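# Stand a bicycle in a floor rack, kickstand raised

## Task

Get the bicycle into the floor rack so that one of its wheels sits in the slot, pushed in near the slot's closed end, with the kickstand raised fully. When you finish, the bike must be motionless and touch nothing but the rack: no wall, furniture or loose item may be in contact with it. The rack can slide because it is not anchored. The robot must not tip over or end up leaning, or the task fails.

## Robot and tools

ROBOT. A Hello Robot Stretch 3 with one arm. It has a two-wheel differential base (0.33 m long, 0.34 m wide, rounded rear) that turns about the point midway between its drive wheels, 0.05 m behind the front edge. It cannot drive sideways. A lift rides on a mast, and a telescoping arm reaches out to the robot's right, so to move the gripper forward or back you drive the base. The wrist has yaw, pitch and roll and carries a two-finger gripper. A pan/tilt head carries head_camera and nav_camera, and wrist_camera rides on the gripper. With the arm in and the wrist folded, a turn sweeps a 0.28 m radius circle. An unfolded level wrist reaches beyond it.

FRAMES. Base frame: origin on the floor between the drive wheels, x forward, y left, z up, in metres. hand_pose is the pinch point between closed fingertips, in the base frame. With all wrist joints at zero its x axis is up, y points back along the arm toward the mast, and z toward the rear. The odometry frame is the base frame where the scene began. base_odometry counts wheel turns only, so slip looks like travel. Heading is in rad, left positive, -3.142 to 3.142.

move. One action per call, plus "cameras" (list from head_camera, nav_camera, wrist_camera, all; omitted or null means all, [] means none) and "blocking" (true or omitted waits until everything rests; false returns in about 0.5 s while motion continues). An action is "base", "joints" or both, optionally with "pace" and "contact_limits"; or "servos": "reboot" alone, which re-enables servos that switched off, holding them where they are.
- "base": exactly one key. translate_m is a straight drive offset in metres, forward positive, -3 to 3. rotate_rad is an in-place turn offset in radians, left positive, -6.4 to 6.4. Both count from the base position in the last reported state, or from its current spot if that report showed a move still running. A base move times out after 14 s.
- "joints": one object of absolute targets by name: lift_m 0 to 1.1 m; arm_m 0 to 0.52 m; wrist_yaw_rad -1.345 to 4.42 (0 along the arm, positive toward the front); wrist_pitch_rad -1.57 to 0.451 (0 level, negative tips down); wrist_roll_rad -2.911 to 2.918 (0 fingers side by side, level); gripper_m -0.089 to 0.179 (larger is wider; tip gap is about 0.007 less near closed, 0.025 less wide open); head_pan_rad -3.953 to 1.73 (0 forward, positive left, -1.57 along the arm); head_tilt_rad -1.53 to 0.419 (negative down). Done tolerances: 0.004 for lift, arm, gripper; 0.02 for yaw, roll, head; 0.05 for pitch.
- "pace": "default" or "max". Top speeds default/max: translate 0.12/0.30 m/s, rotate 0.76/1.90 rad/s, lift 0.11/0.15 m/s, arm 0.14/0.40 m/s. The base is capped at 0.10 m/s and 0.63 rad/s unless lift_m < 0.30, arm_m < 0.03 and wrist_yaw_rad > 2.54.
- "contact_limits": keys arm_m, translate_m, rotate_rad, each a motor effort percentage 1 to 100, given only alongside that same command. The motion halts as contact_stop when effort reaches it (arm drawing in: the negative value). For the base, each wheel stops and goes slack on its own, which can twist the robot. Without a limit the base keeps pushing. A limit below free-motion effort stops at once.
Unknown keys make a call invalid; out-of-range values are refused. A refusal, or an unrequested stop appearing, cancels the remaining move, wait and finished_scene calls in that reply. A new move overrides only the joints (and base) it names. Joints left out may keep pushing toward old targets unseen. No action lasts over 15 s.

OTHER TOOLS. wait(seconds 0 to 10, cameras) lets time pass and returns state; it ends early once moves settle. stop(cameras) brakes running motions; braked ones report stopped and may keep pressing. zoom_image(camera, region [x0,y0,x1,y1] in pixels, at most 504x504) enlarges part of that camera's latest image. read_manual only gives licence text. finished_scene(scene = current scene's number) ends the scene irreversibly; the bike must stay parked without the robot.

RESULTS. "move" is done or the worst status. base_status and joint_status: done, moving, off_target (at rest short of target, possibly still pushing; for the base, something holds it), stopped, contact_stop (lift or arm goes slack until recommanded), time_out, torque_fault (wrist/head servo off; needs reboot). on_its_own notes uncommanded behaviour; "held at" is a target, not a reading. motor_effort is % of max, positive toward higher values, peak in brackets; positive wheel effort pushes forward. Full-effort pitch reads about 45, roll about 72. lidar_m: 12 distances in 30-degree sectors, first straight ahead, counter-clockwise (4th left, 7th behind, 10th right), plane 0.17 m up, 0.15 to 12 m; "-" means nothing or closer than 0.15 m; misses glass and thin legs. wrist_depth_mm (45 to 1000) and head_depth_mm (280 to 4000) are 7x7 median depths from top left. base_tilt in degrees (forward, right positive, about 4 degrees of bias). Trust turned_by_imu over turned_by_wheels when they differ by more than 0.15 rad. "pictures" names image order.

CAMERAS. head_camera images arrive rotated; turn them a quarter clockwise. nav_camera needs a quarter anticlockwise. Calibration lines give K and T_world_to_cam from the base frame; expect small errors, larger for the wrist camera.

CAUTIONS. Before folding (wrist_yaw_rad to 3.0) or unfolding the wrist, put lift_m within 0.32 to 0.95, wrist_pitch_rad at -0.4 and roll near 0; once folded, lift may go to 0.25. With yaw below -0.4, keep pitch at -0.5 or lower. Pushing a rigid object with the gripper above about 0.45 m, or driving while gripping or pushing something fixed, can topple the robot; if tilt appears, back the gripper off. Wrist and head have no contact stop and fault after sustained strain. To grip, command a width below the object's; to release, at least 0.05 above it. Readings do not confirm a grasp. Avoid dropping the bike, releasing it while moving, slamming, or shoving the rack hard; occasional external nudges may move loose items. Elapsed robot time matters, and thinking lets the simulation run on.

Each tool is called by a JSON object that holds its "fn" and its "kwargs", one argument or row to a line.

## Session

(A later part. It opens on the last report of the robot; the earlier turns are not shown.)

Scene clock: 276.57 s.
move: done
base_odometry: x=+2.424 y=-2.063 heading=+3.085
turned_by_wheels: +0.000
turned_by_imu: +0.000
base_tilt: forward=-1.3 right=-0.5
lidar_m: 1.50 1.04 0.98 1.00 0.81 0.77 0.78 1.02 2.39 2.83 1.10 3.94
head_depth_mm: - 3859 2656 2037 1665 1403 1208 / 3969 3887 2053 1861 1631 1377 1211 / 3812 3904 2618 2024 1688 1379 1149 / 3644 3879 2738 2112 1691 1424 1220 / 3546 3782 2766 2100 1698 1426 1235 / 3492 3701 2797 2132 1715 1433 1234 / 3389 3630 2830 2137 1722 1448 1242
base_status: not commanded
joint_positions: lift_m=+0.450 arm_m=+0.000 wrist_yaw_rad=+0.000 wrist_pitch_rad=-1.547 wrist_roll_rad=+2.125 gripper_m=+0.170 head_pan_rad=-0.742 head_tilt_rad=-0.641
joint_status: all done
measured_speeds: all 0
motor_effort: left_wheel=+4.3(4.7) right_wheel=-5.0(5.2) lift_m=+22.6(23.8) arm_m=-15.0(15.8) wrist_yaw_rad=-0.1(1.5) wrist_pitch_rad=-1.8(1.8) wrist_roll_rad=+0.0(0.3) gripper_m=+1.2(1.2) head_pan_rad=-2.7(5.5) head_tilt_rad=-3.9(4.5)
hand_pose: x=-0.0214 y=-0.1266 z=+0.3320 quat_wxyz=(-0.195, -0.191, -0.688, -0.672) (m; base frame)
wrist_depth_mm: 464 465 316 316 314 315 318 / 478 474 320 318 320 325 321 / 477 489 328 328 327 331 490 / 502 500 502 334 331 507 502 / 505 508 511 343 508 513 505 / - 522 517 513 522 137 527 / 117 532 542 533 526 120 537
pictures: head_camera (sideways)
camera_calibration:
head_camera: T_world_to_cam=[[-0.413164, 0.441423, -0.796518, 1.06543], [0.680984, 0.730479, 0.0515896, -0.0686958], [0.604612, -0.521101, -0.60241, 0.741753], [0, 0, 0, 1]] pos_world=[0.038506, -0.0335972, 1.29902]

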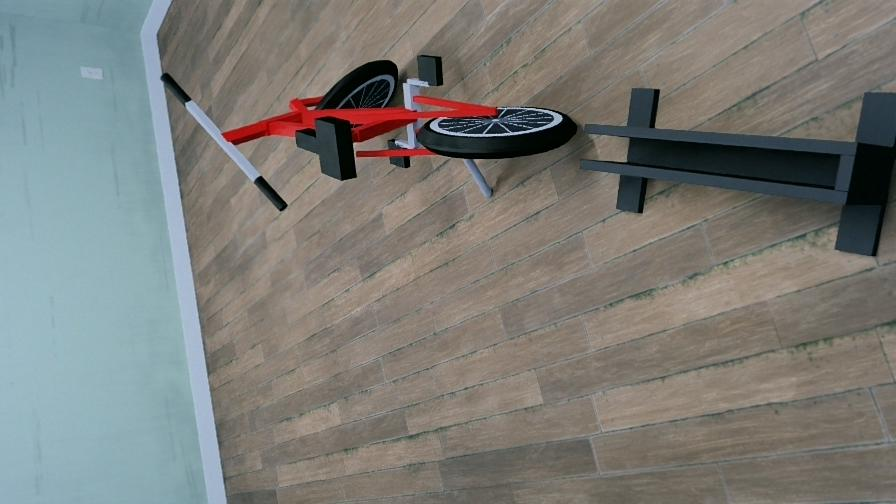

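{"fn": "move", "kwargs": {
  "base": {"translate_m": 0.66},
  "cameras": []
}}

{"fn": "move", "kwargs": {
  "base": {"rotate_rad": -0.93},
  "joints": {"head_pan_rad": -1.3, "head_tilt_rad": -0.75},
  "cameras": ["head_camera", "nav_camera"]
}}

Scene clock: 295.03 s.
move: done
base_odometry: x=+1.765 y=-2.026 heading=+3.086
turned_by_wheels: +0.000
turned_by_imu: +0.004
base_tilt: forward=-1.4 right=-0.5
lidar_m: 1.05 0.73 0.69 0.71 0.92 1.35 1.39 1.81 3.04 0.90 1.38 3.35
head_depth_mm: 3436 3655 2681 2066 1668 1397 1209 / 3347 3607 2678 2092 1681 1407 1213 / 3221 3504 2737 2077 1679 1411 1226 / 3089 3417 2731 2096 1685 1426 1224 / 2999 3276 2795 2115 1706 1420 1234 / 2961 3253 2824 2133 1724 1436 1235 / 2842 3118 2865 2158 1735 1452 1229
base_status: done
joint_positions: lift_m=+0.450 arm_m=+0.000 wrist_yaw_rad=+0.000 wrist_pitch_rad=-1.547 wrist_roll_rad=+2.125 gripper_m=+0.170 head_pan_rad=-0.742 head_tilt_rad=-0.642
joint_status: not commanded
measured_speeds: all 0
motor_effort: left_wheel=+2.4(8.5) right_wheel=-0.1(3.6) lift_m=+27.2(27.6) arm_m=-14.6(15.8) wrist_yaw_rad=+0.3(1.9) wrist_pitch_rad=-1.5(2.0) wrist_roll_rad=+0.1(0.6) gripper_m=-0.3(1.4) head_pan_rad=-3.4(4.4) head_tilt_rad=-4.2(4.5)
hand_pose: x=-0.0214 y=-0.1266 z=+0.3320 quat_wxyz=(-0.195, -0.191, -0.688, -0.672) (m; base frame)
wrist_depth_mm: 463 470 315 314 311 316 322 / 473 476 322 320 321 319 324 / 485 484 331 328 329 331 495 / 496 495 501 338 334 495 504 / 516 515 507 344 517 519 515 / - 522 515 518 519 138 524 / 118 528 536 531 531 119 533
pictures: none
No camera images: "cameras" was empty.

Scene clock: 297.60 s.
move: done
base_odometry: x=+1.765 y=-2.026 heading=+2.156
turned_by_wheels: -0.930
turned_by_imu: -0.913
base_tilt: forward=-1.3 right=-0.4
lidar_m: 3.45 2.12 0.93 0.71 0.70 0.73 1.05 1.36 1.44 2.05 3.03 0.90
head_depth_mm: 2447 2618 2249 1841 1540 1319 1164 / 2905 2891 2273 1837 1534 1325 1165 / 2888 3013 2292 1836 1557 1343 1173 / 2799 2958 2304 1863 1549 1239 1155 / 2724 2959 2324 1857 1559 1244 1182 / 2681 2900 2346 1885 1571 1257 1184 / 2617 2858 2366 1901 1582 1283 1190
base_status: done
joint_positions: lift_m=+0.450 arm_m=+0.000 wrist_yaw_rad=+0.000 wrist_pitch_rad=-1.547 wrist_roll_rad=+2.125 gripper_m=+0.170 head_pan_rad=-1.292 head_tilt_rad=-0.740
joint_status: all done
measured_speeds: all 0
motor_effort: left_wheel=+3.8(8.8) right_wheel=-4.7(7.5) lift_m=+28.6(28.6) arm_m=-14.1(15.5) wrist_yaw_rad=+1.2(1.4) wrist_pitch_rad=-1.5(1.8) wrist_roll_rad=-0.2(0.4) gripper_m=+0.2(1.4) head_pan_rad=-3.4(5.1) head_tilt_rad=-3.9(5.3)
hand_pose: x=-0.0214 y=-0.1266 z=+0.3320 quat_wxyz=(-0.195, -0.191, -0.688, -0.672) (m; base frame)
wrist_depth_mm: 471 467 314 312 314 314 321 / 474 481 321 322 324 319 321 / 493 493 331 325 326 329 496 / 503 495 500 334 334 506 497 / 496 501 511 340 508 510 521 / - 517 517 523 521 138 532 / 117 526 523 528 538 118 525
pictures: head_camera (sideways), nav_camera (sideways)
camera_calibration:
head_camera: T_world_to_cam=[[-0.142239, 0.665166, -0.733023, 0.981018], [0.963819, 0.261735, 0.0504815, -0.068972], [0.225436, -0.69932, -0.678329, 0.842822], [0, 0, 0, 1]] pos_world=[0.0160134, -0.0450846, 1.2943]
nav_camera: T_world_to_cam=[[0.190667, -0.650858, 0.734867, -0.913822], [-0.948034, -0.316326, -0.0341886, 0.102846], [0.254709, -0.690161, -0.677349, 0.836057], [0, 0, 0, 1]] pos_world=[0.0587858, 0.0147778, 1.24136]

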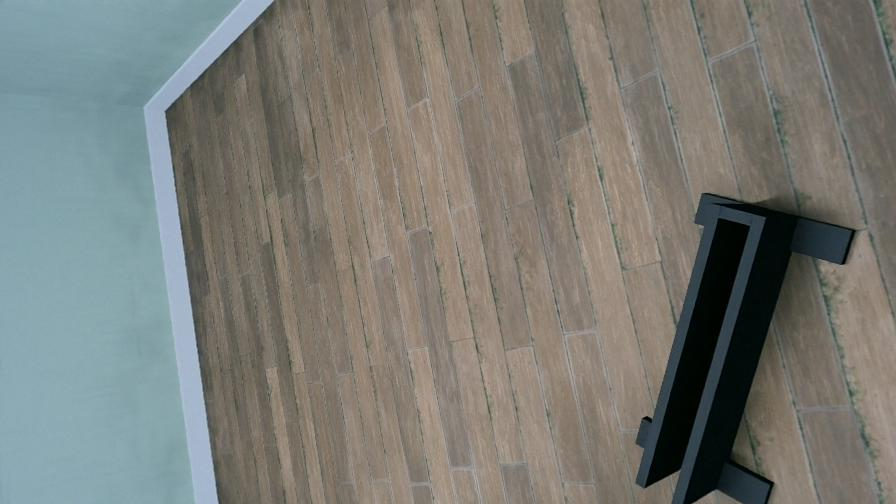

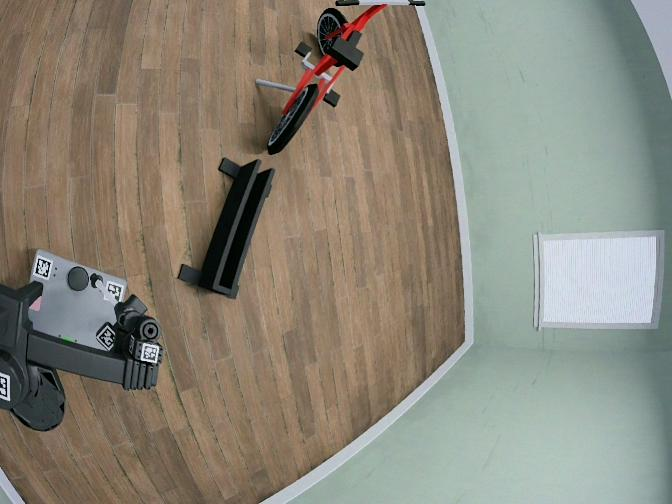

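{"fn": "move", "kwargs": {
  "base": {"translate_m": 0.42},
  "joints": {"gripper_m": -0.05, "wrist_roll_rad": 0.0, "head_pan_rad": -1.0, "head_tilt_rad": -0.7},
  "cameras": ["head_camera", "nav_camera"]
}}

Scene clock: 309.87 s.
move: done
base_odometry: x=+1.533 y=-1.676 heading=+2.156
turned_by_wheels: +0.000
turned_by_imu: +0.003
base_tilt: forward=-1.3 right=-0.5
lidar_m: 3.06 2.77 1.18 0.90 0.88 0.93 1.33 1.73 1.82 2.61 0.63 0.78
head_depth_mm: 2509 2813 2387 1898 1581 1349 1089 / 2494 2847 2410 1921 1588 1358 1137 / 2530 2882 2435 1926 1602 1359 1167 / 2532 2841 2453 1928 1607 1286 1193 / 2558 2895 2478 1952 1400 1344 1198 / 2546 2860 2479 1972 1515 1353 1201 / 2613 2932 2504 1986 1509 1390 1203
base_status: done
joint_positions: lift_m=+0.450 arm_m=+0.000 wrist_yaw_rad=+0.000 wrist_pitch_rad=-1.549 wrist_roll_rad=+0.005 gripper_m=-0.049 head_pan_rad=-1.008 head_tilt_rad=-0.705
joint_status: all done
measured_speeds: all 0
motor_effort: left_wheel=+2.9(8.3) right_wheel=+0.0(3.7) lift_m=+31.0(31.6) arm_m=-10.1(13.1) wrist_yaw_rad=-0.7(1.7) wrist_pitch_rad=-1.1(1.7) wrist_roll_rad=-1.8(2.7) gripper_m=-14.6(90.0) head_pan_rad=+4.3(6.5) head_tilt_rad=+2.2(2.9)
hand_pose: x=-0.0216 y=-0.1265 z=+0.3320 quat_wxyz=(+0.504, +0.493, -0.506, -0.496) (m; base frame)
wrist_depth_mm: 465 464 470 471 481 471 482 / 468 474 476 474 490 489 488 / 485 486 489 493 492 494 498 / 490 495 496 337 338 510 502 / 508 506 504 337 347 347 515 / 511 515 516 128 349 360 535 / 524 526 120 344 356 409 533
pictures: head_camera (sideways), nav_camera (sideways)
camera_calibration:
head_camera: T_world_to_cam=[[-0.308569, 0.576275, -0.756764, 1.01298], [0.851058, 0.522595, 0.0509384, -0.0688814], [0.424836, -0.628332, -0.6517, 0.806969], [0, 0, 0, 1]] pos_world=[0.0283656, -0.0407108, 1.29599]
nav_camera: T_world_to_cam=[[0.351021, -0.548928, 0.758593, -0.945723], [-0.820953, -0.570063, -0.0326287, 0.100041], [0.450357, -0.611315, -0.650748, 0.800263], [0, 0, 0, 1]] pos_world=[0.0536942, 0.0271092, 1.24145]

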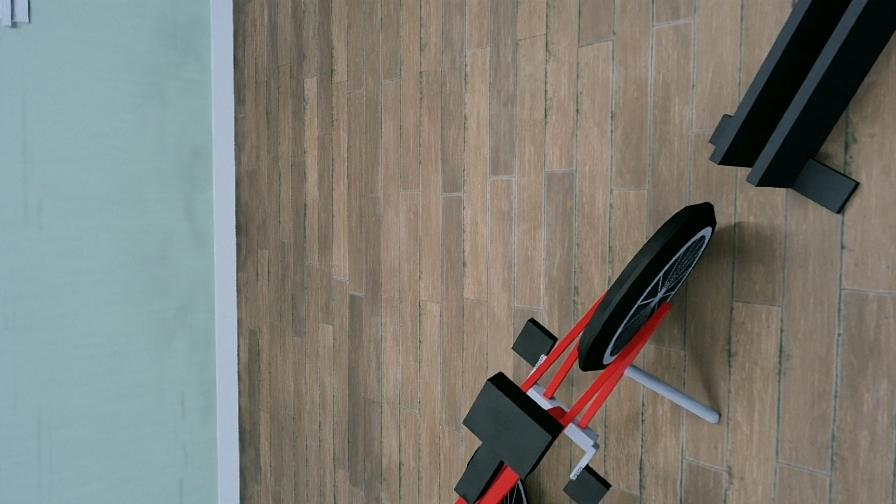

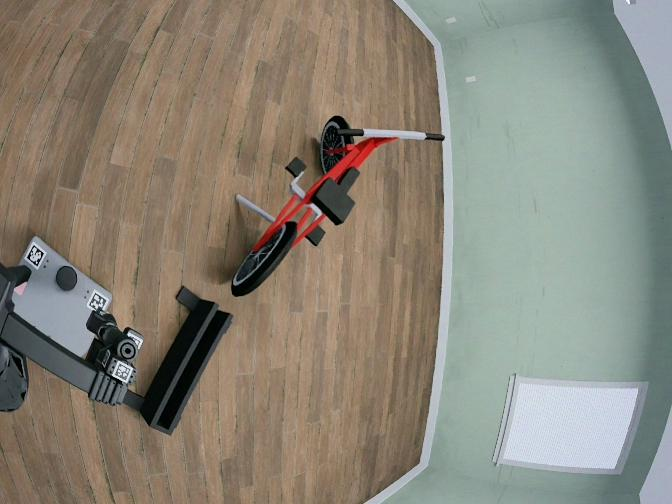

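{"fn": "move", "kwargs": {
  "joints": {"arm_m": 0.32},
  "cameras": []
}}

{"fn": "move", "kwargs": {
  "joints": {"lift_m": 0.22},
  "cameras": ["wrist_camera"]
}}

Scene clock: 321.43 s.
move: done
base_odometry: x=+1.533 y=-1.676 heading=+2.156
turned_by_wheels: +0.000
turned_by_imu: +0.000
base_tilt: forward=-1.4 right=-0.4
lidar_m: 3.05 2.76 1.18 0.90 0.89 0.93 1.33 1.73 1.83 2.61 0.63 0.78
head_depth_mm: 2506 2780 2391 1894 1588 1347 1041 / 2516 2836 2396 1908 1581 1358 1138 / 2499 2836 2432 1921 1598 1367 1167 / 2506 2860 2460 1945 1594 1280 1188 / 2555 2839 2465 1949 1401 1344 1195 / 2581 2905 2521 1979 1508 1354 1201 / 2541 2888 2485 1982 1523 1390 1205
base_status: not commanded
joint_positions: lift_m=+0.450 arm_m=+0.320 wrist_yaw_rad=+0.000 wrist_pitch_rad=-1.550 wrist_roll_rad=+0.004 gripper_m=-0.049 head_pan_rad=-1.008 head_tilt_rad=-0.705
joint_status: all done
measured_speeds: all 0
motor_effort: left_wheel=+2.9(3.2) right_wheel=-0.1(0.2) lift_m=+33.7(33.7) arm_m=+15.6(23.1) wrist_yaw_rad=+1.1(1.9) wrist_pitch_rad=-1.1(1.4) wrist_roll_rad=-1.8(2.0) gripper_m=-14.8(15.8) head_pan_rad=+3.4(4.8) head_tilt_rad=+2.1(2.8)
hand_pose: x=-0.0216 y=-0.4462 z=+0.3320 quat_wxyz=(+0.504, +0.494, -0.506, -0.496) (m; base frame)
wrist_depth_mm: 466 315 468 470 470 478 479 / 468 484 469 352 325 328 486 / 477 328 484 478 488 487 497 / 493 498 495 503 497 483 507 / 505 499 507 504 514 511 516 / 509 521 509 128 523 526 521 / 521 524 120 536 526 530 541
pictures: none
No camera images: "cameras" was empty.

Scene clock: 324.37 s.
move: done
base_odometry: x=+1.533 y=-1.676 heading=+2.156
turned_by_wheels: +0.000
turned_by_imu: +0.000
base_tilt: forward=-1.4 right=-0.4
lidar_m: 3.06 2.78 1.18 0.90 0.89 0.93 1.33 1.73 1.83 2.62 0.63 0.78
head_depth_mm: 2463 2773 2391 1914 1583 1351 880 / 2512 2830 2408 1922 1586 1360 1136 / 2506 2805 2441 1928 1593 1362 1167 / 2554 2860 2451 1935 1601 1276 1198 / 2546 2860 2462 1963 1392 1338 1188 / 2562 2889 2471 1967 1498 1364 1202 / 2560 2902 2490 1974 1519 1389 1199
base_status: not commanded
joint_positions: lift_m=+0.220 arm_m=+0.320 wrist_yaw_rad=+0.000 wrist_pitch_rad=-1.550 wrist_roll_rad=+0.004 gripper_m=-0.049 head_pan_rad=-1.008 head_tilt_rad=-0.705
joint_status: all done
measured_speeds: all 0
motor_effort: left_wheel=+2.6(3.2) right_wheel=+0.2(0.3) lift_m=+18.1(34.6) arm_m=+14.4(16.6) wrist_yaw_rad=-0.5(1.3) wrist_pitch_rad=-0.9(1.4) wrist_roll_rad=-1.4(1.9) gripper_m=-14.9(15.7) head_pan_rad=+3.7(4.8) head_tilt_rad=+2.4(2.7)
hand_pose: x=-0.0216 y=-0.4462 z=+0.1020 quat_wxyz=(+0.504, +0.494, -0.506, -0.496) (m; base frame)
wrist_depth_mm: 241 239 226 204 190 173 164 / 243 242 246 249 249 251 252 / 96 97 97 98 99 99 255 / 258 259 260 263 100 101 100 / 262 264 267 263 270 270 270 / 270 270 272 128 275 277 278 / 276 275 122 127 280 280 286
pictures: wrist_camera
camera_calibration:
wrist_camera: T_world_to_cam=[[-0.999237, -0.039047, -0.00036182, -0.0419267], [-0.0388465, 0.993078, 0.110846, 0.478247], [-0.0039689, 0.110776, -0.993837, 0.312668], [0, 0, 0, 1]] pos_world=[-0.0220756, -0.511209, 0.257714]

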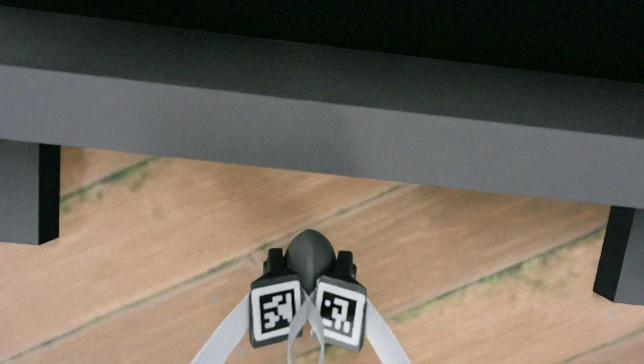

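{"fn": "move", "kwargs": {
  "joints": {"arm_m": 0.379},
  "cameras": ["wrist_camera"]
}}

{"fn": "move", "kwargs": {
  "joints": {"arm_m": 0.3},
  "cameras": ["head_camera", "nav_camera"]
}}

Scene clock: 329.57 s.
move: done
base_odometry: x=+1.533 y=-1.676 heading=+2.156
turned_by_wheels: +0.000
turned_by_imu: +0.000
base_tilt: forward=-1.3 right=-0.5
lidar_m: 3.05 2.78 1.18 0.90 0.89 0.93 1.33 1.73 1.83 2.62 0.63 0.78
head_depth_mm: 2510 2760 2415 1904 1586 1352 1062 / 2523 2829 2426 1913 1592 1353 1145 / 2529 2846 2441 1925 1587 1338 1181 / 2557 2830 2444 1943 1603 1283 1191 / 2527 2878 2469 1950 1400 1346 1202 / 2569 2892 2506 1963 1497 1360 1202 / 2599 2901 2500 1962 1515 1382 1201
base_status: not commanded
joint_positions: lift_m=+0.220 arm_m=+0.379 wrist_yaw_rad=+0.000 wrist_pitch_rad=-1.556 wrist_roll_rad=+0.004 gripper_m=-0.049 head_pan_rad=-1.008 head_tilt_rad=-0.705
joint_status: all done
measured_speeds: all 0
motor_effort: left_wheel=+2.8(3.3) right_wheel=-0.1(0.2) lift_m=+18.8(19.8) arm_m=+15.4(22.3) wrist_yaw_rad=-1.0(1.4) wrist_pitch_rad=+0.0(1.6) wrist_roll_rad=-1.5(1.9) gripper_m=-14.9(16.3) head_pan_rad=+3.9(4.8) head_tilt_rad=+2.1(2.6)
hand_pose: x=-0.0216 y=-0.5037 z=+0.1021 quat_wxyz=(+0.503, +0.495, -0.504, -0.498) (m; base frame)
wrist_depth_mm: 166 135 114 102 93 94 - / 244 245 244 185 162 138 122 / 249 248 252 253 254 254 253 / 130 147 166 201 257 259 263 / - 100 101 102 104 121 140 / 271 270 123 103 104 105 105 / 273 277 122 127 281 283 282
pictures: wrist_camera
camera_calibration:
wrist_camera: T_world_to_cam=[[-0.999237, -0.0390559, -0.00059625, -0.044152], [-0.0388581, 0.992391, 0.116831, 0.534355], [-0.00397123, 0.116765, -0.993152, 0.322095], [0, 0, 0, 1]] pos_world=[-0.0220752, -0.569623, 0.257433]

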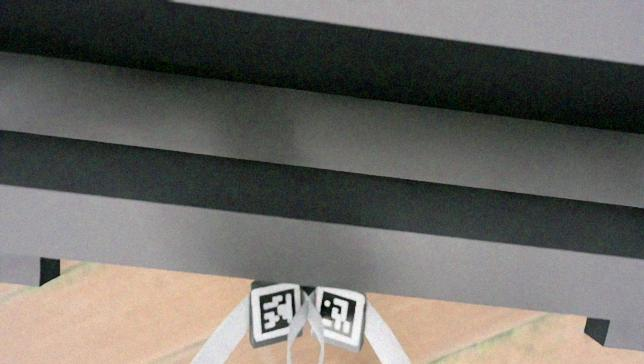

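Scene clock: 331.37 s.
move: done
base_odometry: x=+1.533 y=-1.676 heading=+2.156
turned_by_wheels: +0.000
turned_by_imu: +0.000
base_tilt: forward=-1.4 right=-0.4
lidar_m: 3.07 2.77 1.18 0.90 0.89 0.93 1.33 1.72 1.83 2.61 0.63 0.78
head_depth_mm: 2513 2804 2411 1892 1577 1351 845 / 2510 2829 2400 1922 1589 1348 1141 / 2523 2873 2438 1947 1613 1340 1180 / 2525 2871 2441 1924 1606 1278 1191 / 2560 2879 2485 1961 1396 1352 1197 / 2571 2915 2514 1969 1502 1355 1199 / 2586 2896 2531 1972 1516 1384 1209
base_status: not commanded
joint_positions: lift_m=+0.220 arm_m=+0.300 wrist_yaw_rad=+0.000 wrist_pitch_rad=-1.556 wrist_roll_rad=+0.004 gripper_m=-0.049 head_pan_rad=-1.008 head_tilt_rad=-0.705
joint_status: all done
measured_speeds: all 0
motor_effort: left_wheel=+2.7(3.2) right_wheel=-0.1(0.3) lift_m=+18.6(19.8) arm_m=-15.4(23.4) wrist_yaw_rad=-0.2(1.5) wrist_pitch_rad=+0.0(0.3) wrist_roll_rad=-1.6(1.8) gripper_m=-14.4(16.0) head_pan_rad=+3.5(4.6) head_tilt_rad=+2.1(2.8)
hand_pose: x=-0.0216 y=-0.4247 z=+0.1021 quat_wxyz=(+0.503, +0.495, -0.504, -0.498) (m; base frame)
wrist_depth_mm: 158 145 126 111 97 94 95 / 246 250 249 217 170 157 130 / 252 256 253 256 258 261 258 / 258 259 261 262 267 265 264 / 265 265 266 268 270 270 271 / 271 270 270 127 276 281 279 / 277 275 120 127 279 282 287
pictures: head_camera (sideways), nav_camera (sideways)
camera_calibration:
head_camera: T_world_to_cam=[[-0.308609, 0.576238, -0.756777, 1.01299], [0.851014, 0.522666, 0.0509386, -0.0688814], [0.424894, -0.628308, -0.651686, 0.80695], [0, 0, 0, 1]] pos_world=[0.028369, -0.0407091, 1.296]
nav_camera: T_world_to_cam=[[0.351058, -0.548887, 0.758605, -0.945739], [-0.820906, -0.570131, -0.0326279, 0.10004], [0.450413, -0.611289, -0.650733, 0.800244], [0, 0, 0, 1]] pos_world=[0.0536926, 0.0271122, 1.24145]

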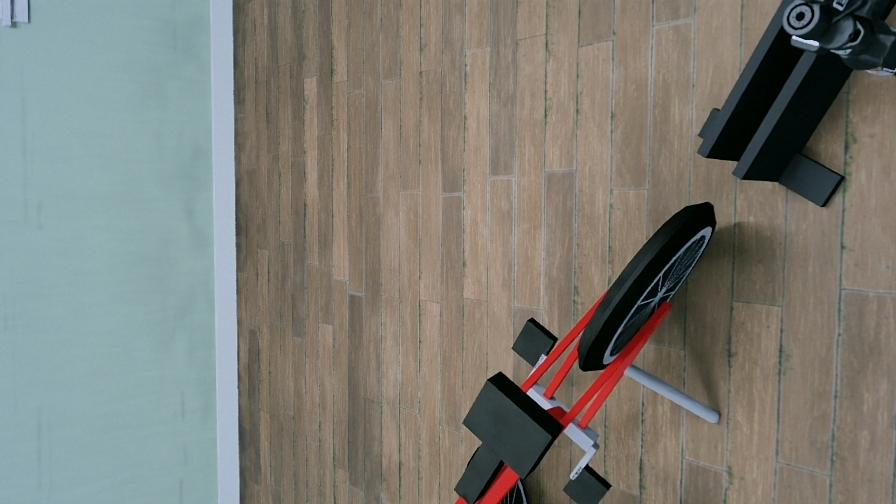

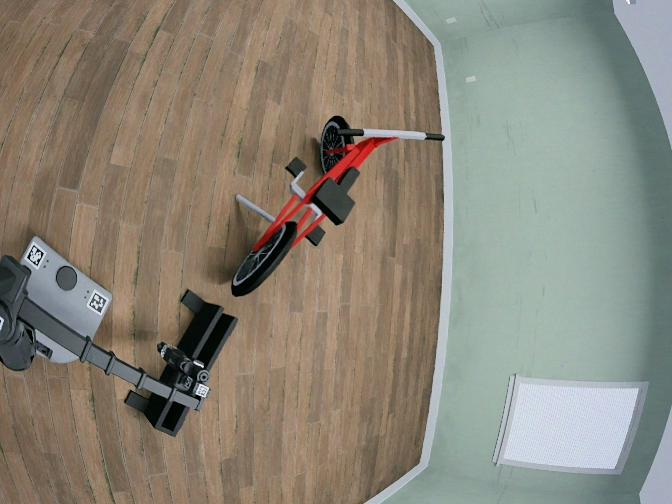

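{"fn": "move", "kwargs": {
  "base": {"rotate_rad": -0.05},
  "joints": {"arm_m": 0.05, "lift_m": 0.75, "gripper_m": 0.179, "wrist_roll_rad": 1.6},
  "cameras": []
}}

{"fn": "move", "kwargs": {
  "base": {"translate_m": 0.68},
  "joints": {"head_pan_rad": -1.606, "head_tilt_rad": -0.794},
  "cameras": ["head_camera"]
}}

Scene clock: 344.70 s.
move: done
base_odometry: x=+1.533 y=-1.676 heading=+2.106
turned_by_wheels: -0.050
turned_by_imu: -0.048
base_tilt: forward=-1.3 right=-0.5
lidar_m: 3.11 2.99 1.23 0.91 0.88 0.91 1.26 1.73 1.80 2.48 0.63 0.74
head_depth_mm: 2549 2821 2418 1915 1588 1353 1095 / 2547 2832 2400 1931 1588 1352 1140 / 2535 2836 2413 1922 1599 1361 1174 / 2506 2883 2440 1942 1589 1289 1192 / 2511 2828 2493 1960 1602 1323 1207 / 2532 2813 2508 1952 1397 1350 1196 / 2568 2844 2504 1987 1365 1388 1204
base_status: done
joint_positions: lift_m=+0.750 arm_m=+0.050 wrist_yaw_rad=+0.000 wrist_pitch_rad=-1.554 wrist_roll_rad=+1.595 gripper_m=+0.179 head_pan_rad=-1.008 head_tilt_rad=-0.705
joint_status: all done
measured_speeds: all 0
motor_effort: left_wheel=+3.7(7.8) right_wheel=-4.9(7.4) lift_m=+33.4(38.5) arm_m=-15.1(23.3) wrist_yaw_rad=+0.4(1.6) wrist_pitch_rad=-0.1(0.5) wrist_roll_rad=+1.4(2.4) gripper_m=+0.8(83.3) head_pan_rad=+4.2(4.8) head_tilt_rad=+2.3(2.8)
hand_pose: x=-0.0215 y=-0.1748 z=+0.6321 quat_wxyz=(-0.008, -0.009, -0.713, -0.701) (m; base frame)
wrist_depth_mm: 761 755 791 765 760 757 752 / 751 684 764 775 623 779 788 / 780 729 803 626 644 648 808 / 803 749 817 659 643 654 828 / 801 694 812 859 831 851 830 / 131 839 872 853 850 137 840 / 118 849 873 869 871 120 112
pictures: none
No camera images: "cameras" was empty.

Scene clock: 352.63 s.
move: done
base_odometry: x=+1.186 y=-1.091 heading=+2.106
turned_by_wheels: +0.000
turned_by_imu: +0.004
base_tilt: forward=-1.4 right=-0.4
lidar_m: 2.51 2.42 1.66 1.25 1.22 1.26 1.74 2.31 0.54 0.51 0.51 0.77
head_depth_mm: 2711 2711 2114 1745 1488 320 296 / 2968 2725 2135 1778 1499 327 362 / 2936 2780 2174 1777 1512 339 361 / 2741 2794 2183 1774 877 857 410 / 2580 2702 2168 1803 1514 1253 1161 / 2420 2634 2202 1799 1533 1101 1172 / 2295 2570 2221 1816 1537 1281 1173
base_status: done
joint_positions: lift_m=+0.750 arm_m=+0.050 wrist_yaw_rad=+0.000 wrist_pitch_rad=-1.554 wrist_roll_rad=+1.595 gripper_m=+0.179 head_pan_rad=-1.598 head_tilt_rad=-0.784
joint_status: all done
measured_speeds: all 0
motor_effort: left_wheel=+2.0(9.3) right_wheel=+0.1(4.2) lift_m=+33.1(34.4) arm_m=-14.7(15.9) wrist_yaw_rad=+0.0(1.9) wrist_pitch_rad=-0.2(0.5) wrist_roll_rad=+1.4(1.7) gripper_m=+1.1(1.7) head_pan_rad=-3.1(7.3) head_tilt_rad=-5.1(6.2)
hand_pose: x=-0.0215 y=-0.1748 z=+0.6321 quat_wxyz=(-0.008, -0.009, -0.713, -0.701) (m; base frame)
wrist_depth_mm: 427 777 762 767 762 774 775 / 432 787 770 793 646 777 790 / 471 807 800 647 630 635 806 / 571 804 811 646 627 657 841 / 413 819 813 812 818 834 843 / 128 816 885 861 854 136 823 / 118 858 853 872 885 119 113
pictures: head_camera (sideways)
camera_calibration:
head_camera: T_world_to_cam=[[0.0655383, 0.708189, -0.702975, 0.940591], [0.997837, -0.0428693, 0.049841, -0.0683428], [0.0051608, -0.704721, -0.709466, 0.884664], [0, 0, 0, 1]] pos_world=[0.00198469, -0.0456044, 1.29226]

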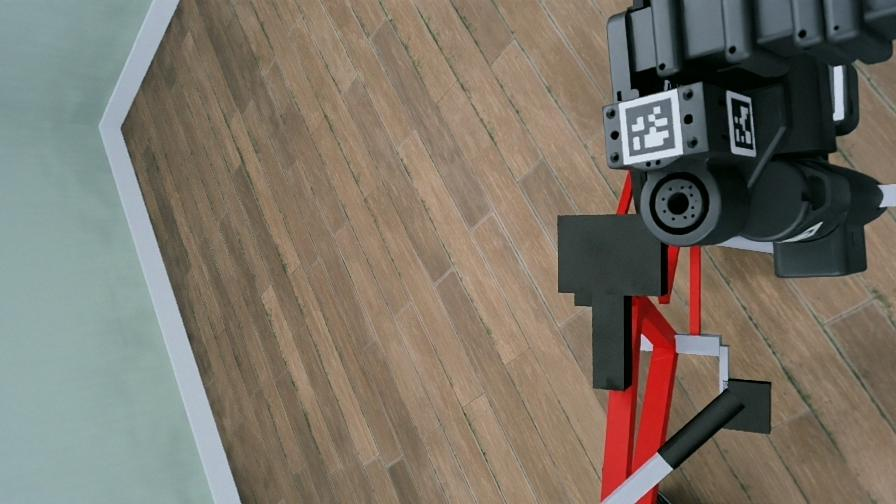

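{"fn": "move", "kwargs": {
  "base": {"translate_m": 0.125},
  "joints": {"wrist_roll_rad": 1.64},
  "cameras": []
}}

{"fn": "move", "kwargs": {
  "joints": {"arm_m": 0.383},
  "cameras": []
}}

{"fn": "move", "kwargs": {
  "joints": {"lift_m": 0.66},
  "cameras": ["head_camera", "wrist_camera"]
}}

Scene clock: 363.90 s.
move: done
base_odometry: x=+1.122 y=-0.983 heading=+2.106
turned_by_wheels: +0.000
turned_by_imu: +0.001
base_tilt: forward=-1.3 right=-0.5
lidar_m: 2.38 2.31 1.75 1.31 1.28 1.32 1.83 2.42 0.53 0.47 0.48 0.69
head_depth_mm: 2819 2709 2115 1763 1490 320 296 / 3014 2742 2124 1765 1456 327 362 / 2853 2725 2156 1778 877 339 362 / 2651 2761 2172 1777 1511 1132 411 / 2520 2684 2200 1791 1509 1104 1167 / 2375 2597 2193 1789 1500 1299 1169 / 2242 2463 2217 1798 1481 1258 1170
base_status: done
joint_positions: lift_m=+0.750 arm_m=+0.050 wrist_yaw_rad=+0.000 wrist_pitch_rad=-1.554 wrist_roll_rad=+1.635 gripper_m=+0.179 head_pan_rad=-1.598 head_tilt_rad=-0.784
joint_status: all done
measured_speeds: all 0
motor_effort: left_wheel=+2.7(7.9) right_wheel=+0.7(4.7) lift_m=+33.6(34.1) arm_m=-14.5(15.6) wrist_yaw_rad=-0.8(1.8) wrist_pitch_rad=-0.3(0.6) wrist_roll_rad=+1.5(1.9) gripper_m=+0.1(1.2) head_pan_rad=-3.7(4.3) head_tilt_rad=-5.2(5.5)
hand_pose: x=-0.0215 y=-0.1748 z=+0.6321 quat_wxyz=(-0.022, -0.023, -0.712, -0.701) (m; base frame)
wrist_depth_mm: 478 767 740 766 762 771 767 / 490 794 786 774 621 788 794 / 787 807 787 637 638 622 804 / 786 791 804 666 662 834 830 / 597 799 826 831 872 815 822 / 133 824 825 846 836 137 867 / 116 873 881 843 871 120 112
pictures: none
No camera images: "cameras" was empty.

Scene clock: 367.57 s.
move: done
base_odometry: x=+1.122 y=-0.983 heading=+2.106
turned_by_wheels: +0.000
turned_by_imu: +0.000
base_tilt: forward=-1.3 right=-0.5
lidar_m: 2.39 2.31 1.74 1.31 1.28 1.32 1.83 2.42 0.53 0.47 0.48 0.69
head_depth_mm: 2825 2686 2132 1751 375 321 297 / 3026 2705 2050 446 399 1230 1157 / 2856 2763 570 1658 875 1236 1157 / 2649 2735 587 643 945 1265 1160 / 2481 2682 2186 1794 1527 1104 1169 / 2346 2583 2210 1783 1493 1295 1170 / 2248 2482 2222 1810 1478 1252 1167
base_status: not commanded
joint_positions: lift_m=+0.750 arm_m=+0.383 wrist_yaw_rad=+0.000 wrist_pitch_rad=-1.553 wrist_roll_rad=+1.636 gripper_m=+0.179 head_pan_rad=-1.598 head_tilt_rad=-0.784
joint_status: all done
measured_speeds: all 0
motor_effort: left_wheel=+2.6(3.6) right_wheel=+0.8(1.0) lift_m=+33.0(34.3) arm_m=+16.1(24.4) wrist_yaw_rad=-0.6(1.5) wrist_pitch_rad=-0.3(0.7) wrist_roll_rad=+1.1(1.8) gripper_m=+0.4(1.2) head_pan_rad=-3.2(3.9) head_tilt_rad=-4.5(5.2)
hand_pose: x=-0.0215 y=-0.5081 z=+0.6321 quat_wxyz=(-0.023, -0.023, -0.713, -0.701) (m; base frame)
wrist_depth_mm: 750 768 237 247 759 770 763 / 761 791 242 249 776 643 624 / 798 807 349 257 803 640 635 / 811 797 808 265 816 644 657 / 822 823 834 272 859 832 854 / 133 865 853 665 859 136 867 / 118 881 790 881 866 119 112
pictures: none
No camera images: "cameras" was empty.

Scene clock: 369.23 s.
move: done
base_odometry: x=+1.122 y=-0.983 heading=+2.106
turned_by_wheels: +0.000
turned_by_imu: +0.000
base_tilt: forward=-1.3 right=-0.4
lidar_m: 2.39 2.31 1.74 1.31 1.28 1.32 1.83 2.42 0.53 0.47 0.48 0.69
head_depth_mm: 2836 2673 2137 1765 1489 426 360 / 3014 2730 2131 1669 474 428 1133 / 2852 2758 2156 644 871 1240 1148 / 2648 2782 2172 660 870 1244 1164 / 2515 2702 2173 1789 1528 1105 1164 / 2349 2596 2201 1808 1494 1302 1167 / 2249 2517 2209 1800 1483 1254 1173
base_status: not commanded
joint_positions: lift_m=+0.660 arm_m=+0.383 wrist_yaw_rad=+0.000 wrist_pitch_rad=-1.553 wrist_roll_rad=+1.636 gripper_m=+0.179 head_pan_rad=-1.598 head_tilt_rad=-0.784
joint_status: all done
measured_speeds: all 0
motor_effort: left_wheel=+2.9(3.6) right_wheel=+0.7(1.0) lift_m=+18.8(31.4) arm_m=+15.6(16.1) wrist_yaw_rad=+0.2(1.4) wrist_pitch_rad=-0.4(0.7) wrist_roll_rad=+0.9(1.3) gripper_m=-0.2(0.9) head_pan_rad=-3.3(4.0) head_tilt_rad=-4.6(5.2)
hand_pose: x=-0.0215 y=-0.5081 z=+0.5421 quat_wxyz=(-0.023, -0.023, -0.713, -0.701) (m; base frame)
wrist_depth_mm: 661 674 148 157 170 673 574 / 670 689 151 162 173 628 531 / 703 682 157 167 178 616 565 / 706 714 487 170 719 591 551 / 738 739 510 174 756 755 728 / 132 739 742 179 755 137 764 / 118 748 741 184 754 120 112
pictures: head_camera (sideways), wrist_camera
camera_calibration:
head_camera: T_world_to_cam=[[0.0657016, 0.708461, -0.702685, 0.940213], [0.997827, -0.0431087, 0.0498345, -0.0683343], [0.00501394, -0.704432, -0.709753, 0.885039], [0, 0, 0, 1]] pos_world=[0.00197478, -0.0455995, 1.29224]
wrist_camera: T_world_to_cam=[[0.0221604, 0.999574, -0.0189716, 0.515753], [0.991278, -0.0195028, 0.130333, -0.0119344], [0.129908, -0.0216944, -0.991289, 0.69106], [0, 0, 0, 1]] pos_world=[-0.0893732, -0.500775, 0.69638]

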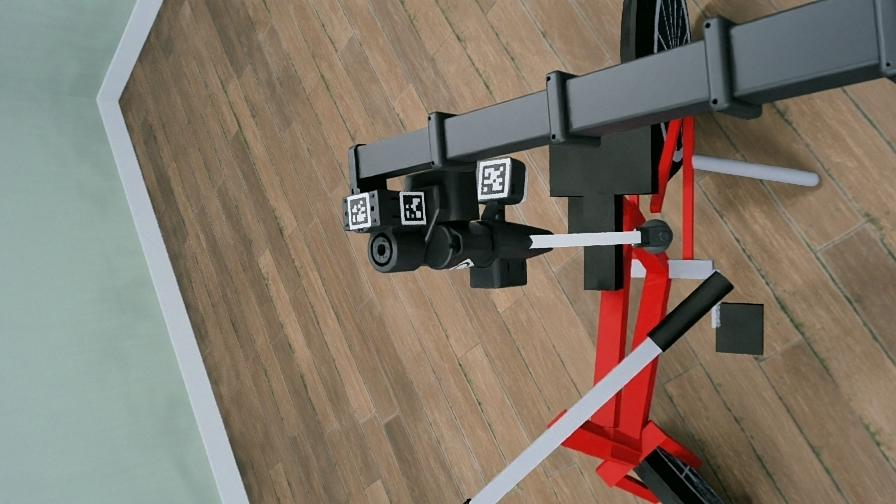

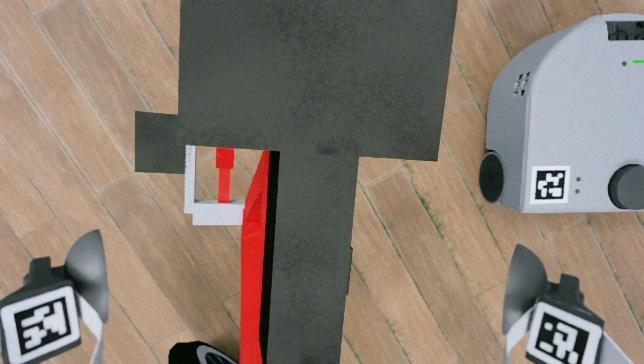

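{"fn": "move", "kwargs": {
  "base": {"translate_m": -0.035},
  "joints": {"lift_m": 0.628},
  "cameras": []
}}

{"fn": "move", "kwargs": {
  "joints": {"gripper_m": -0.035},
  "cameras": []
}}

{"fn": "move", "kwargs": {
  "cameras": ["wrist_camera"]
}}

Scene clock: 374.50 s.
move: done
base_odometry: x=+1.140 y=-1.013 heading=+2.106
turned_by_wheels: +0.000
turned_by_imu: +0.000
base_tilt: forward=-1.3 right=-0.5
lidar_m: 2.42 2.34 1.73 1.29 1.26 1.30 1.81 2.39 0.55 0.50 0.48 0.71
head_depth_mm: 2770 2684 2121 1764 1490 1083 389 / 3003 2709 2114 1765 512 460 1113 / 2858 2735 2181 657 852 1143 1152 / 2690 2748 2160 676 854 1246 1159 / 2510 2706 2190 1795 1505 1124 1161 / 2387 2591 2216 1794 1522 1276 1167 / 2272 2516 2228 1807 924 1278 1170
base_status: done
joint_positions: lift_m=+0.628 arm_m=+0.383 wrist_yaw_rad=+0.000 wrist_pitch_rad=-1.553 wrist_roll_rad=+1.636 gripper_m=+0.179 head_pan_rad=-1.598 head_tilt_rad=-0.784
joint_status: all done
measured_speeds: all 0
motor_effort: left_wheel=-1.1(5.0) right_wheel=-4.3(7.9) lift_m=+19.3(23.0) arm_m=+11.2(13.2) wrist_yaw_rad=-1.0(2.1) wrist_pitch_rad=-0.3(0.8) wrist_roll_rad=+1.1(1.4) gripper_m=+0.1(1.1) head_pan_rad=-3.3(3.8) head_tilt_rad=-3.9(5.3)
hand_pose: x=-0.0215 y=-0.5081 z=+0.5101 quat_wxyz=(-0.023, -0.023, -0.713, -0.701) (m; base frame)
wrist_depth_mm: 639 115 118 126 136 634 501 / 650 115 122 129 140 544 500 / 651 118 123 133 142 580 513 / 683 121 126 135 146 542 519 / 691 135 129 139 154 701 709 / 132 696 726 142 708 137 724 / 118 733 730 146 722 119 112
pictures: none
No camera images: "cameras" was empty.

Scene clock: 377.17 s.
move: done
base_odometry: x=+1.140 y=-1.013 heading=+2.106
turned_by_wheels: +0.000
turned_by_imu: +0.000
base_tilt: forward=-1.3 right=-0.4
lidar_m: 2.42 2.34 1.72 1.29 1.26 1.30 1.81 2.40 0.55 0.50 0.48 0.71
head_depth_mm: 2820 2684 2099 1745 1489 1077 389 / 3029 2725 2149 1765 512 460 1112 / 2893 2752 2146 660 851 1147 1158 / 2684 2768 2174 678 857 1267 1170 / 2519 2702 2168 1794 1515 1122 1163 / 2418 2617 2206 1791 1525 1281 1165 / 2233 2503 2213 1800 928 1281 1174
base_status: not commanded
joint_positions: lift_m=+0.628 arm_m=+0.383 wrist_yaw_rad=-0.001 wrist_pitch_rad=-1.554 wrist_roll_rad=+1.639 gripper_m=-0.034 head_pan_rad=-1.598 head_tilt_rad=-0.784
joint_status: all done
measured_speeds: all 0
motor_effort: left_wheel=+0.5(1.4) right_wheel=-4.6(4.7) lift_m=+29.1(29.1) arm_m=+10.4(12.6) wrist_yaw_rad=+0.2(1.7) wrist_pitch_rad=-0.1(1.7) wrist_roll_rad=+0.1(1.4) gripper_m=-21.9(97.3) head_pan_rad=-4.1(4.1) head_tilt_rad=-4.6(5.2)
hand_pose: x=-0.0215 y=-0.5079 z=+0.5100 quat_wxyz=(-0.024, -0.024, -0.712, -0.701) (m; base frame)
wrist_depth_mm: 642 114 117 126 135 651 506 / 646 115 121 129 140 569 510 / 660 117 124 133 143 562 510 / 665 121 126 135 146 580 530 / 703 680 128 138 153 731 706 / 698 714 127 140 724 724 726 / 713 720 122 145 123 733 757
pictures: none
No camera images: "cameras" was empty.

Scene clock: 377.17 s.
base_odometry: x=+1.140 y=-1.013 heading=+2.106
turned_by_wheels: +0.000
turned_by_imu: +0.000
base_tilt: forward=-1.3 right=-0.4
lidar_m: 2.42 2.34 1.72 1.29 1.26 1.30 1.81 2.40 0.55 0.50 0.48 0.71
head_depth_mm: 2820 2684 2099 1745 1489 1077 389 / 3029 2725 2149 1765 512 460 1112 / 2893 2752 2146 660 851 1147 1158 / 2684 2768 2174 678 857 1267 1170 / 2519 2702 2168 1794 1515 1122 1163 / 2418 2617 2206 1791 1525 1281 1165 / 2233 2503 2213 1800 928 1281 1174
base_status: not commanded
joint_positions: lift_m=+0.628 arm_m=+0.383 wrist_yaw_rad=-0.001 wrist_pitch_rad=-1.554 wrist_roll_rad=+1.639 gripper_m=-0.034 head_pan_rad=-1.598 head_tilt_rad=-0.784
joint_status: all done
measured_speeds: all 0
motor_effort: left_wheel=+0.5(1.4) right_wheel=-4.6(4.7) lift_m=+29.1(29.1) arm_m=+10.4(12.6) wrist_yaw_rad=+0.2(1.7) wrist_pitch_rad=-0.1(1.7) wrist_roll_rad=+0.1(1.4) gripper_m=-21.9(97.3) head_pan_rad=-4.1(4.1) head_tilt_rad=-4.6(5.2)
hand_pose: x=-0.0215 y=-0.5079 z=+0.5100 quat_wxyz=(-0.024, -0.024, -0.712, -0.701) (m; base frame)
wrist_depth_mm: 642 114 117 126 135 651 506 / 646 115 121 129 140 569 510 / 660 117 124 133 143 562 510 / 665 121 126 135 146 580 530 / 703 680 128 138 153 731 706 / 698 714 127 140 724 724 726 / 713 720 122 145 123 733 757
pictures: wrist_camera
camera_calibration:
wrist_camera: T_world_to_cam=[[0.0254856, 0.999512, -0.018056, 0.514483], [0.991202, -0.0229188, 0.130357, -0.00951811], [0.129879, -0.0212193, -0.991303, 0.659555], [0, 0, 0, 1]] pos_world=[-0.0893399, -0.500455, 0.664349]

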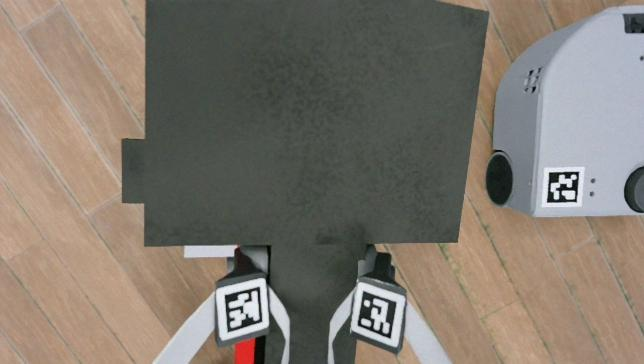

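{"fn": "move", "kwargs": {
  "joints": {"arm_m": 0.433, "lift_m": 0.637},
  "cameras": ["wrist_camera"]
}}

Scene clock: 382.03 s.
move: contact_stop
base_odometry: x=+1.140 y=-1.013 heading=+2.106
turned_by_wheels: -0.001
turned_by_imu: -0.020
base_tilt: forward=-1.4 right=-0.5
lidar_m: 2.44 2.35 1.76 1.30 1.26 1.30 1.77 2.39 0.59 0.50 0.48 0.73
head_depth_mm: 2739 2712 2125 1749 1485 1061 377 / 2968 2732 2134 1752 506 447 1117 / 2929 2758 2153 690 865 1190 1155 / 2732 2753 2158 734 905 1288 1165 / 2562 2683 2161 1803 1505 1158 1165 / 2388 2618 2208 1808 1050 1327 1161 / 2287 2522 2179 1819 1009 1275 1174
base_status: not commanded
joint_positions: lift_m=+0.640 arm_m=+0.433 wrist_yaw_rad=+0.001 wrist_pitch_rad=-1.557 wrist_roll_rad=+1.640 gripper_m=-0.031 head_pan_rad=-1.598 head_tilt_rad=-0.784
joint_status: lift_m contact_stop (moved +0.012 of +0.009); the others done
measured_speeds: translate_m=+0.000 rotate_rad=+0.000 lift_m=+0.001 arm_m=+0.000 wrist_yaw_rad=+0.000 wrist_pitch_rad=+0.000 wrist_roll_rad=+0.000 head_pan_rad=+0.000 head_tilt_rad=+0.000
on_its_own: lift_m is slack since a contact_stop
motor_effort: left_wheel=-4.6(4.6) right_wheel=+10.1(10.1) lift_m=+24.5(44.4) arm_m=+21.1(31.2) wrist_yaw_rad=-1.1(2.0) wrist_pitch_rad=+0.4(0.8) wrist_roll_rad=+0.1(0.3) gripper_m=-18.8(19.5) head_pan_rad=-3.3(3.9) head_tilt_rad=-4.1(5.1)
hand_pose: x=-0.0215 y=-0.5570 z=+0.5221 quat_wxyz=(-0.024, -0.024, -0.711, -0.702) (m; base frame)
wrist_depth_mm: 644 652 124 131 138 654 624 / 643 666 127 134 142 151 530 / 675 666 130 138 145 566 517 / 686 689 133 140 149 157 540 / 712 717 136 144 153 737 723 / 704 713 127 146 143 756 721 / 727 742 122 151 124 756 762
pictures: wrist_camera
camera_calibration:
wrist_camera: T_world_to_cam=[[0.024817, 0.999587, -0.0144676, 0.561935], [0.991216, -0.0227235, 0.130285, -0.0120446], [0.129902, -0.0175738, -0.991371, 0.672571], [0, 0, 0, 1]] pos_world=[-0.0893752, -0.550157, 0.676466]

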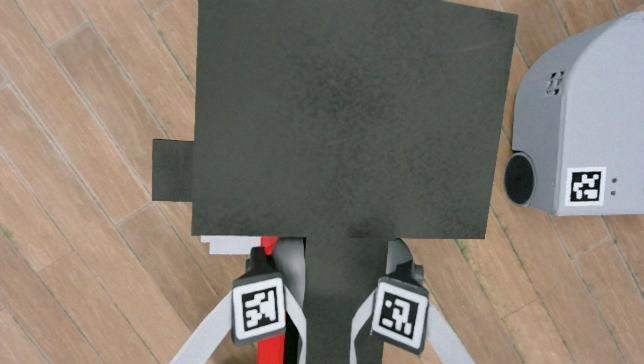

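{"fn": "move", "kwargs": {
  "joints": {"arm_m": 0.463},
  "cameras": ["wrist_camera"]
}}

Scene clock: 411.70 s.
move: done
base_odometry: x=+1.140 y=-1.013 heading=+2.106
turned_by_wheels: +0.000
turned_by_imu: -0.005
base_tilt: forward=-1.3 right=-0.5
lidar_m: 2.44 2.35 1.77 1.30 1.26 1.29 1.76 2.39 0.60 0.54 0.49 0.74
head_depth_mm: 2748 2709 2143 1747 1500 1118 373 / 2986 2748 2154 1720 499 441 1117 / 2954 2729 2033 706 905 1244 1153 / 2752 2782 2197 766 918 1288 1159 / 2551 2683 2197 1786 1177 1240 1161 / 2408 2605 2208 1818 1067 1326 1170 / 2277 2522 2201 1809 1029 1284 1169
base_status: not commanded
joint_positions: lift_m=+0.645 arm_m=+0.463 wrist_yaw_rad=+0.001 wrist_pitch_rad=-1.557 wrist_roll_rad=+1.640 gripper_m=-0.031 head_pan_rad=-1.598 head_tilt_rad=-0.784
joint_status: all done
measured_speeds: translate_m=+0.000 rotate_rad=+0.000 lift_m=+0.001 arm_m=+0.000 wrist_yaw_rad=+0.000 wrist_pitch_rad=+0.000 wrist_roll_rad=+0.000 head_pan_rad=+0.000 head_tilt_rad=+0.000
on_its_own: lift_m is slack since a contact_stop (your +0.637 is given up)
motor_effort: left_wheel=-4.9(5.3) right_wheel=+6.8(9.5) lift_m=+26.1(26.2) arm_m=+20.3(28.4) wrist_yaw_rad=-0.7(1.9) wrist_pitch_rad=+0.2(0.6) wrist_roll_rad=+0.0(0.4) gripper_m=-18.6(19.3) head_pan_rad=-3.3(3.9) head_tilt_rad=-4.4(5.1)
hand_pose: x=-0.0215 y=-0.5871 z=+0.5276 quat_wxyz=(-0.024, -0.024, -0.711, -0.702) (m; base frame)
wrist_depth_mm: 651 660 127 132 137 660 677 / 681 677 130 135 142 148 538 / 685 683 133 139 144 620 538 / 698 691 136 142 148 634 555 / 705 693 139 146 151 710 732 / 728 711 127 148 153 740 739 / 741 739 123 152 126 766 766
pictures: wrist_camera
camera_calibration:
wrist_camera: T_world_to_cam=[[0.0249803, 0.999578, -0.0148126, 0.592257], [0.991212, -0.0228404, 0.130295, -0.013514], [0.129901, -0.0179372, -0.991365, 0.677241], [0, 0, 0, 1]] pos_world=[-0.089374, -0.580168, 0.681926]

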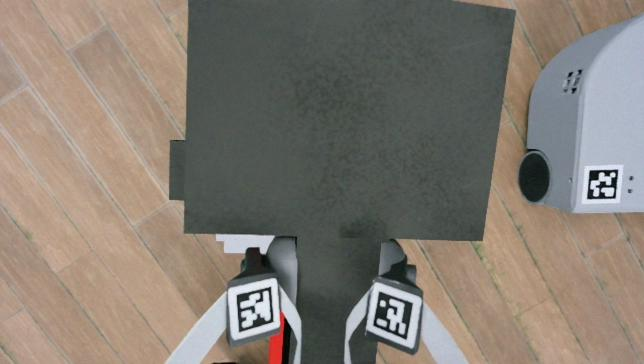

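{"fn": "move", "kwargs": {
  "joints": {"arm_m": 0.485},
  "cameras": []
}}

{"fn": "move", "kwargs": {
  "joints": {"lift_m": 0.65},
  "cameras": ["wrist_camera", "head_camera", "nav_camera"]
}}

Scene clock: 414.93 s.
move: done
base_odometry: x=+1.140 y=-1.013 heading=+2.106
turned_by_wheels: +0.000
turned_by_imu: +0.000
base_tilt: forward=-1.3 right=-0.5
lidar_m: 2.44 2.35 1.76 1.30 1.26 1.29 1.75 2.39 0.61 0.54 0.72 0.74
head_depth_mm: 2721 2693 2128 1762 1493 1147 369 / 3007 2737 2135 1708 495 436 1116 / 2929 2772 721 740 927 1236 1153 / 2690 2804 730 789 988 1292 1162 / 2583 2723 2196 1791 1121 1275 1164 / 2418 2595 2186 1796 1085 1329 1172 / 2284 2525 2227 1762 1060 1295 1170
base_status: not commanded
joint_positions: lift_m=+0.649 arm_m=+0.485 wrist_yaw_rad=+0.001 wrist_pitch_rad=-1.557 wrist_roll_rad=+1.640 gripper_m=-0.031 head_pan_rad=-1.598 head_tilt_rad=-0.784
joint_status: all done
measured_speeds: all 0
on_its_own: lift_m is slack since a contact_stop (your +0.637 is given up)
motor_effort: left_wheel=-4.5(5.3) right_wheel=+6.7(6.8) lift_m=+25.6(26.5) arm_m=+19.2(26.7) wrist_yaw_rad=+0.2(1.9) wrist_pitch_rad=+0.2(0.5) wrist_roll_rad=-0.2(0.3) gripper_m=-19.3(19.4) head_pan_rad=-3.2(3.9) head_tilt_rad=-4.4(5.1)
hand_pose: x=-0.0215 y=-0.6091 z=+0.5315 quat_wxyz=(-0.024, -0.024, -0.711, -0.702) (m; base frame)
wrist_depth_mm: 652 681 131 134 138 662 672 / 678 676 133 137 141 661 541 / 669 694 136 140 144 651 558 / 689 704 138 144 148 729 555 / 703 712 148 146 151 736 704 / 722 735 129 150 739 740 748 / 754 757 122 154 126 761 780
pictures: none
No camera images: "cameras" was empty.

Scene clock: 415.33 s.
move: done
base_odometry: x=+1.140 y=-1.013 heading=+2.106
turned_by_wheels: +0.000
turned_by_imu: +0.000
base_tilt: forward=-1.3 right=-0.5
lidar_m: 2.43 2.35 1.76 1.30 1.26 1.29 1.76 2.39 0.61 0.54 0.72 0.74
head_depth_mm: 2740 2695 2121 1750 1496 1149 369 / 2987 2710 2139 1712 493 436 1116 / 2914 2749 722 739 927 1237 1157 / 2715 2777 731 789 976 1284 1166 / 2543 2697 2191 1799 1117 1276 1162 / 2403 2627 2192 1809 1088 1325 1171 / 2276 2534 2188 1769 1059 1310 1171
base_status: not commanded
joint_positions: lift_m=+0.650 arm_m=+0.485 wrist_yaw_rad=+0.001 wrist_pitch_rad=-1.557 wrist_roll_rad=+1.640 gripper_m=-0.031 head_pan_rad=-1.598 head_tilt_rad=-0.784
joint_status: all done
measured_speeds: all 0
motor_effort: left_wheel=-4.7(5.0) right_wheel=+6.4(6.8) lift_m=+27.9(28.6) arm_m=+17.7(19.5) wrist_yaw_rad=+0.2(1.6) wrist_pitch_rad=+0.2(0.3) wrist_roll_rad=-0.1(0.3) gripper_m=-18.7(19.4) head_pan_rad=-3.4(3.7) head_tilt_rad=-4.0(4.8)
hand_pose: x=-0.0215 y=-0.6092 z=+0.5321 quat_wxyz=(-0.024, -0.024, -0.711, -0.702) (m; base frame)
wrist_depth_mm: 650 678 131 134 139 657 668 / 678 660 134 138 141 702 543 / 683 700 137 141 144 687 539 / 703 686 138 144 148 718 556 / 711 708 148 147 151 734 733 / 714 720 128 151 753 763 756 / 753 755 123 153 124 776 757
pictures: head_camera (sideways), nav_camera (sideways), wrist_camera
camera_calibration:
head_camera: T_world_to_cam=[[0.0657025, 0.708491, -0.702654, 0.940172], [0.997827, -0.043111, 0.0498338, -0.0683334], [0.0050147, -0.704402, -0.709784, 0.885079], [0, 0, 0, 1]] pos_world=[0.00197479, -0.0455991, 1.29224]
nav_camera: T_world_to_cam=[[-0.0152166, -0.709525, 0.704516, -0.873011], [-0.999247, -0.0143563, -0.0360408, 0.105568], [0.0356861, -0.704534, -0.708773, 0.878264], [0, 0, 0, 1]] pos_world=[0.060862, 0.000858726, 1.24134]
wrist_camera: T_world_to_cam=[[0.0250049, 0.99957, -0.0152951, 0.614686], [0.991212, -0.0228019, 0.130306, -0.0145942], [0.129901, -0.018419, -0.991356, 0.681048], [0, 0, 0, 1]] pos_world=[-0.0893732, -0.602211, 0.686464]

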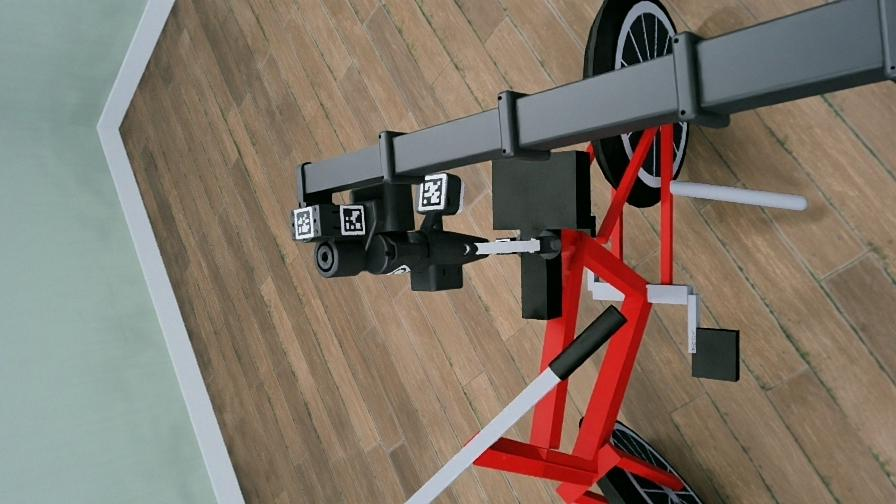

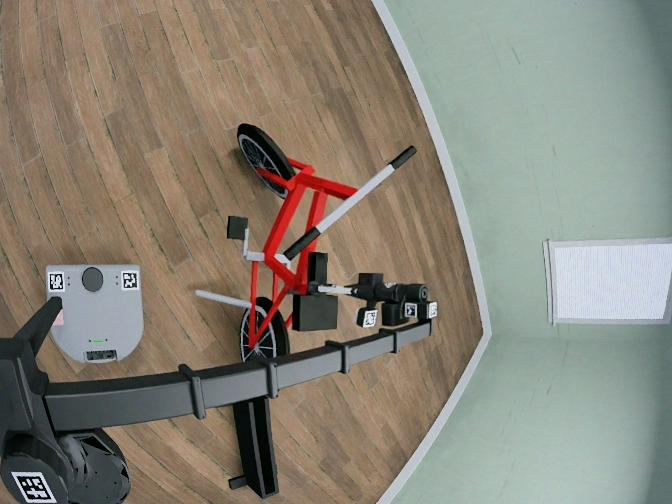

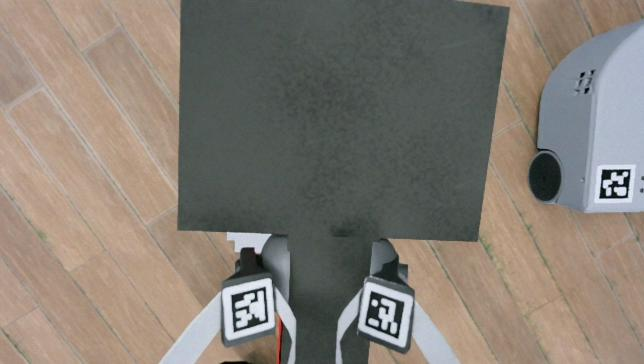

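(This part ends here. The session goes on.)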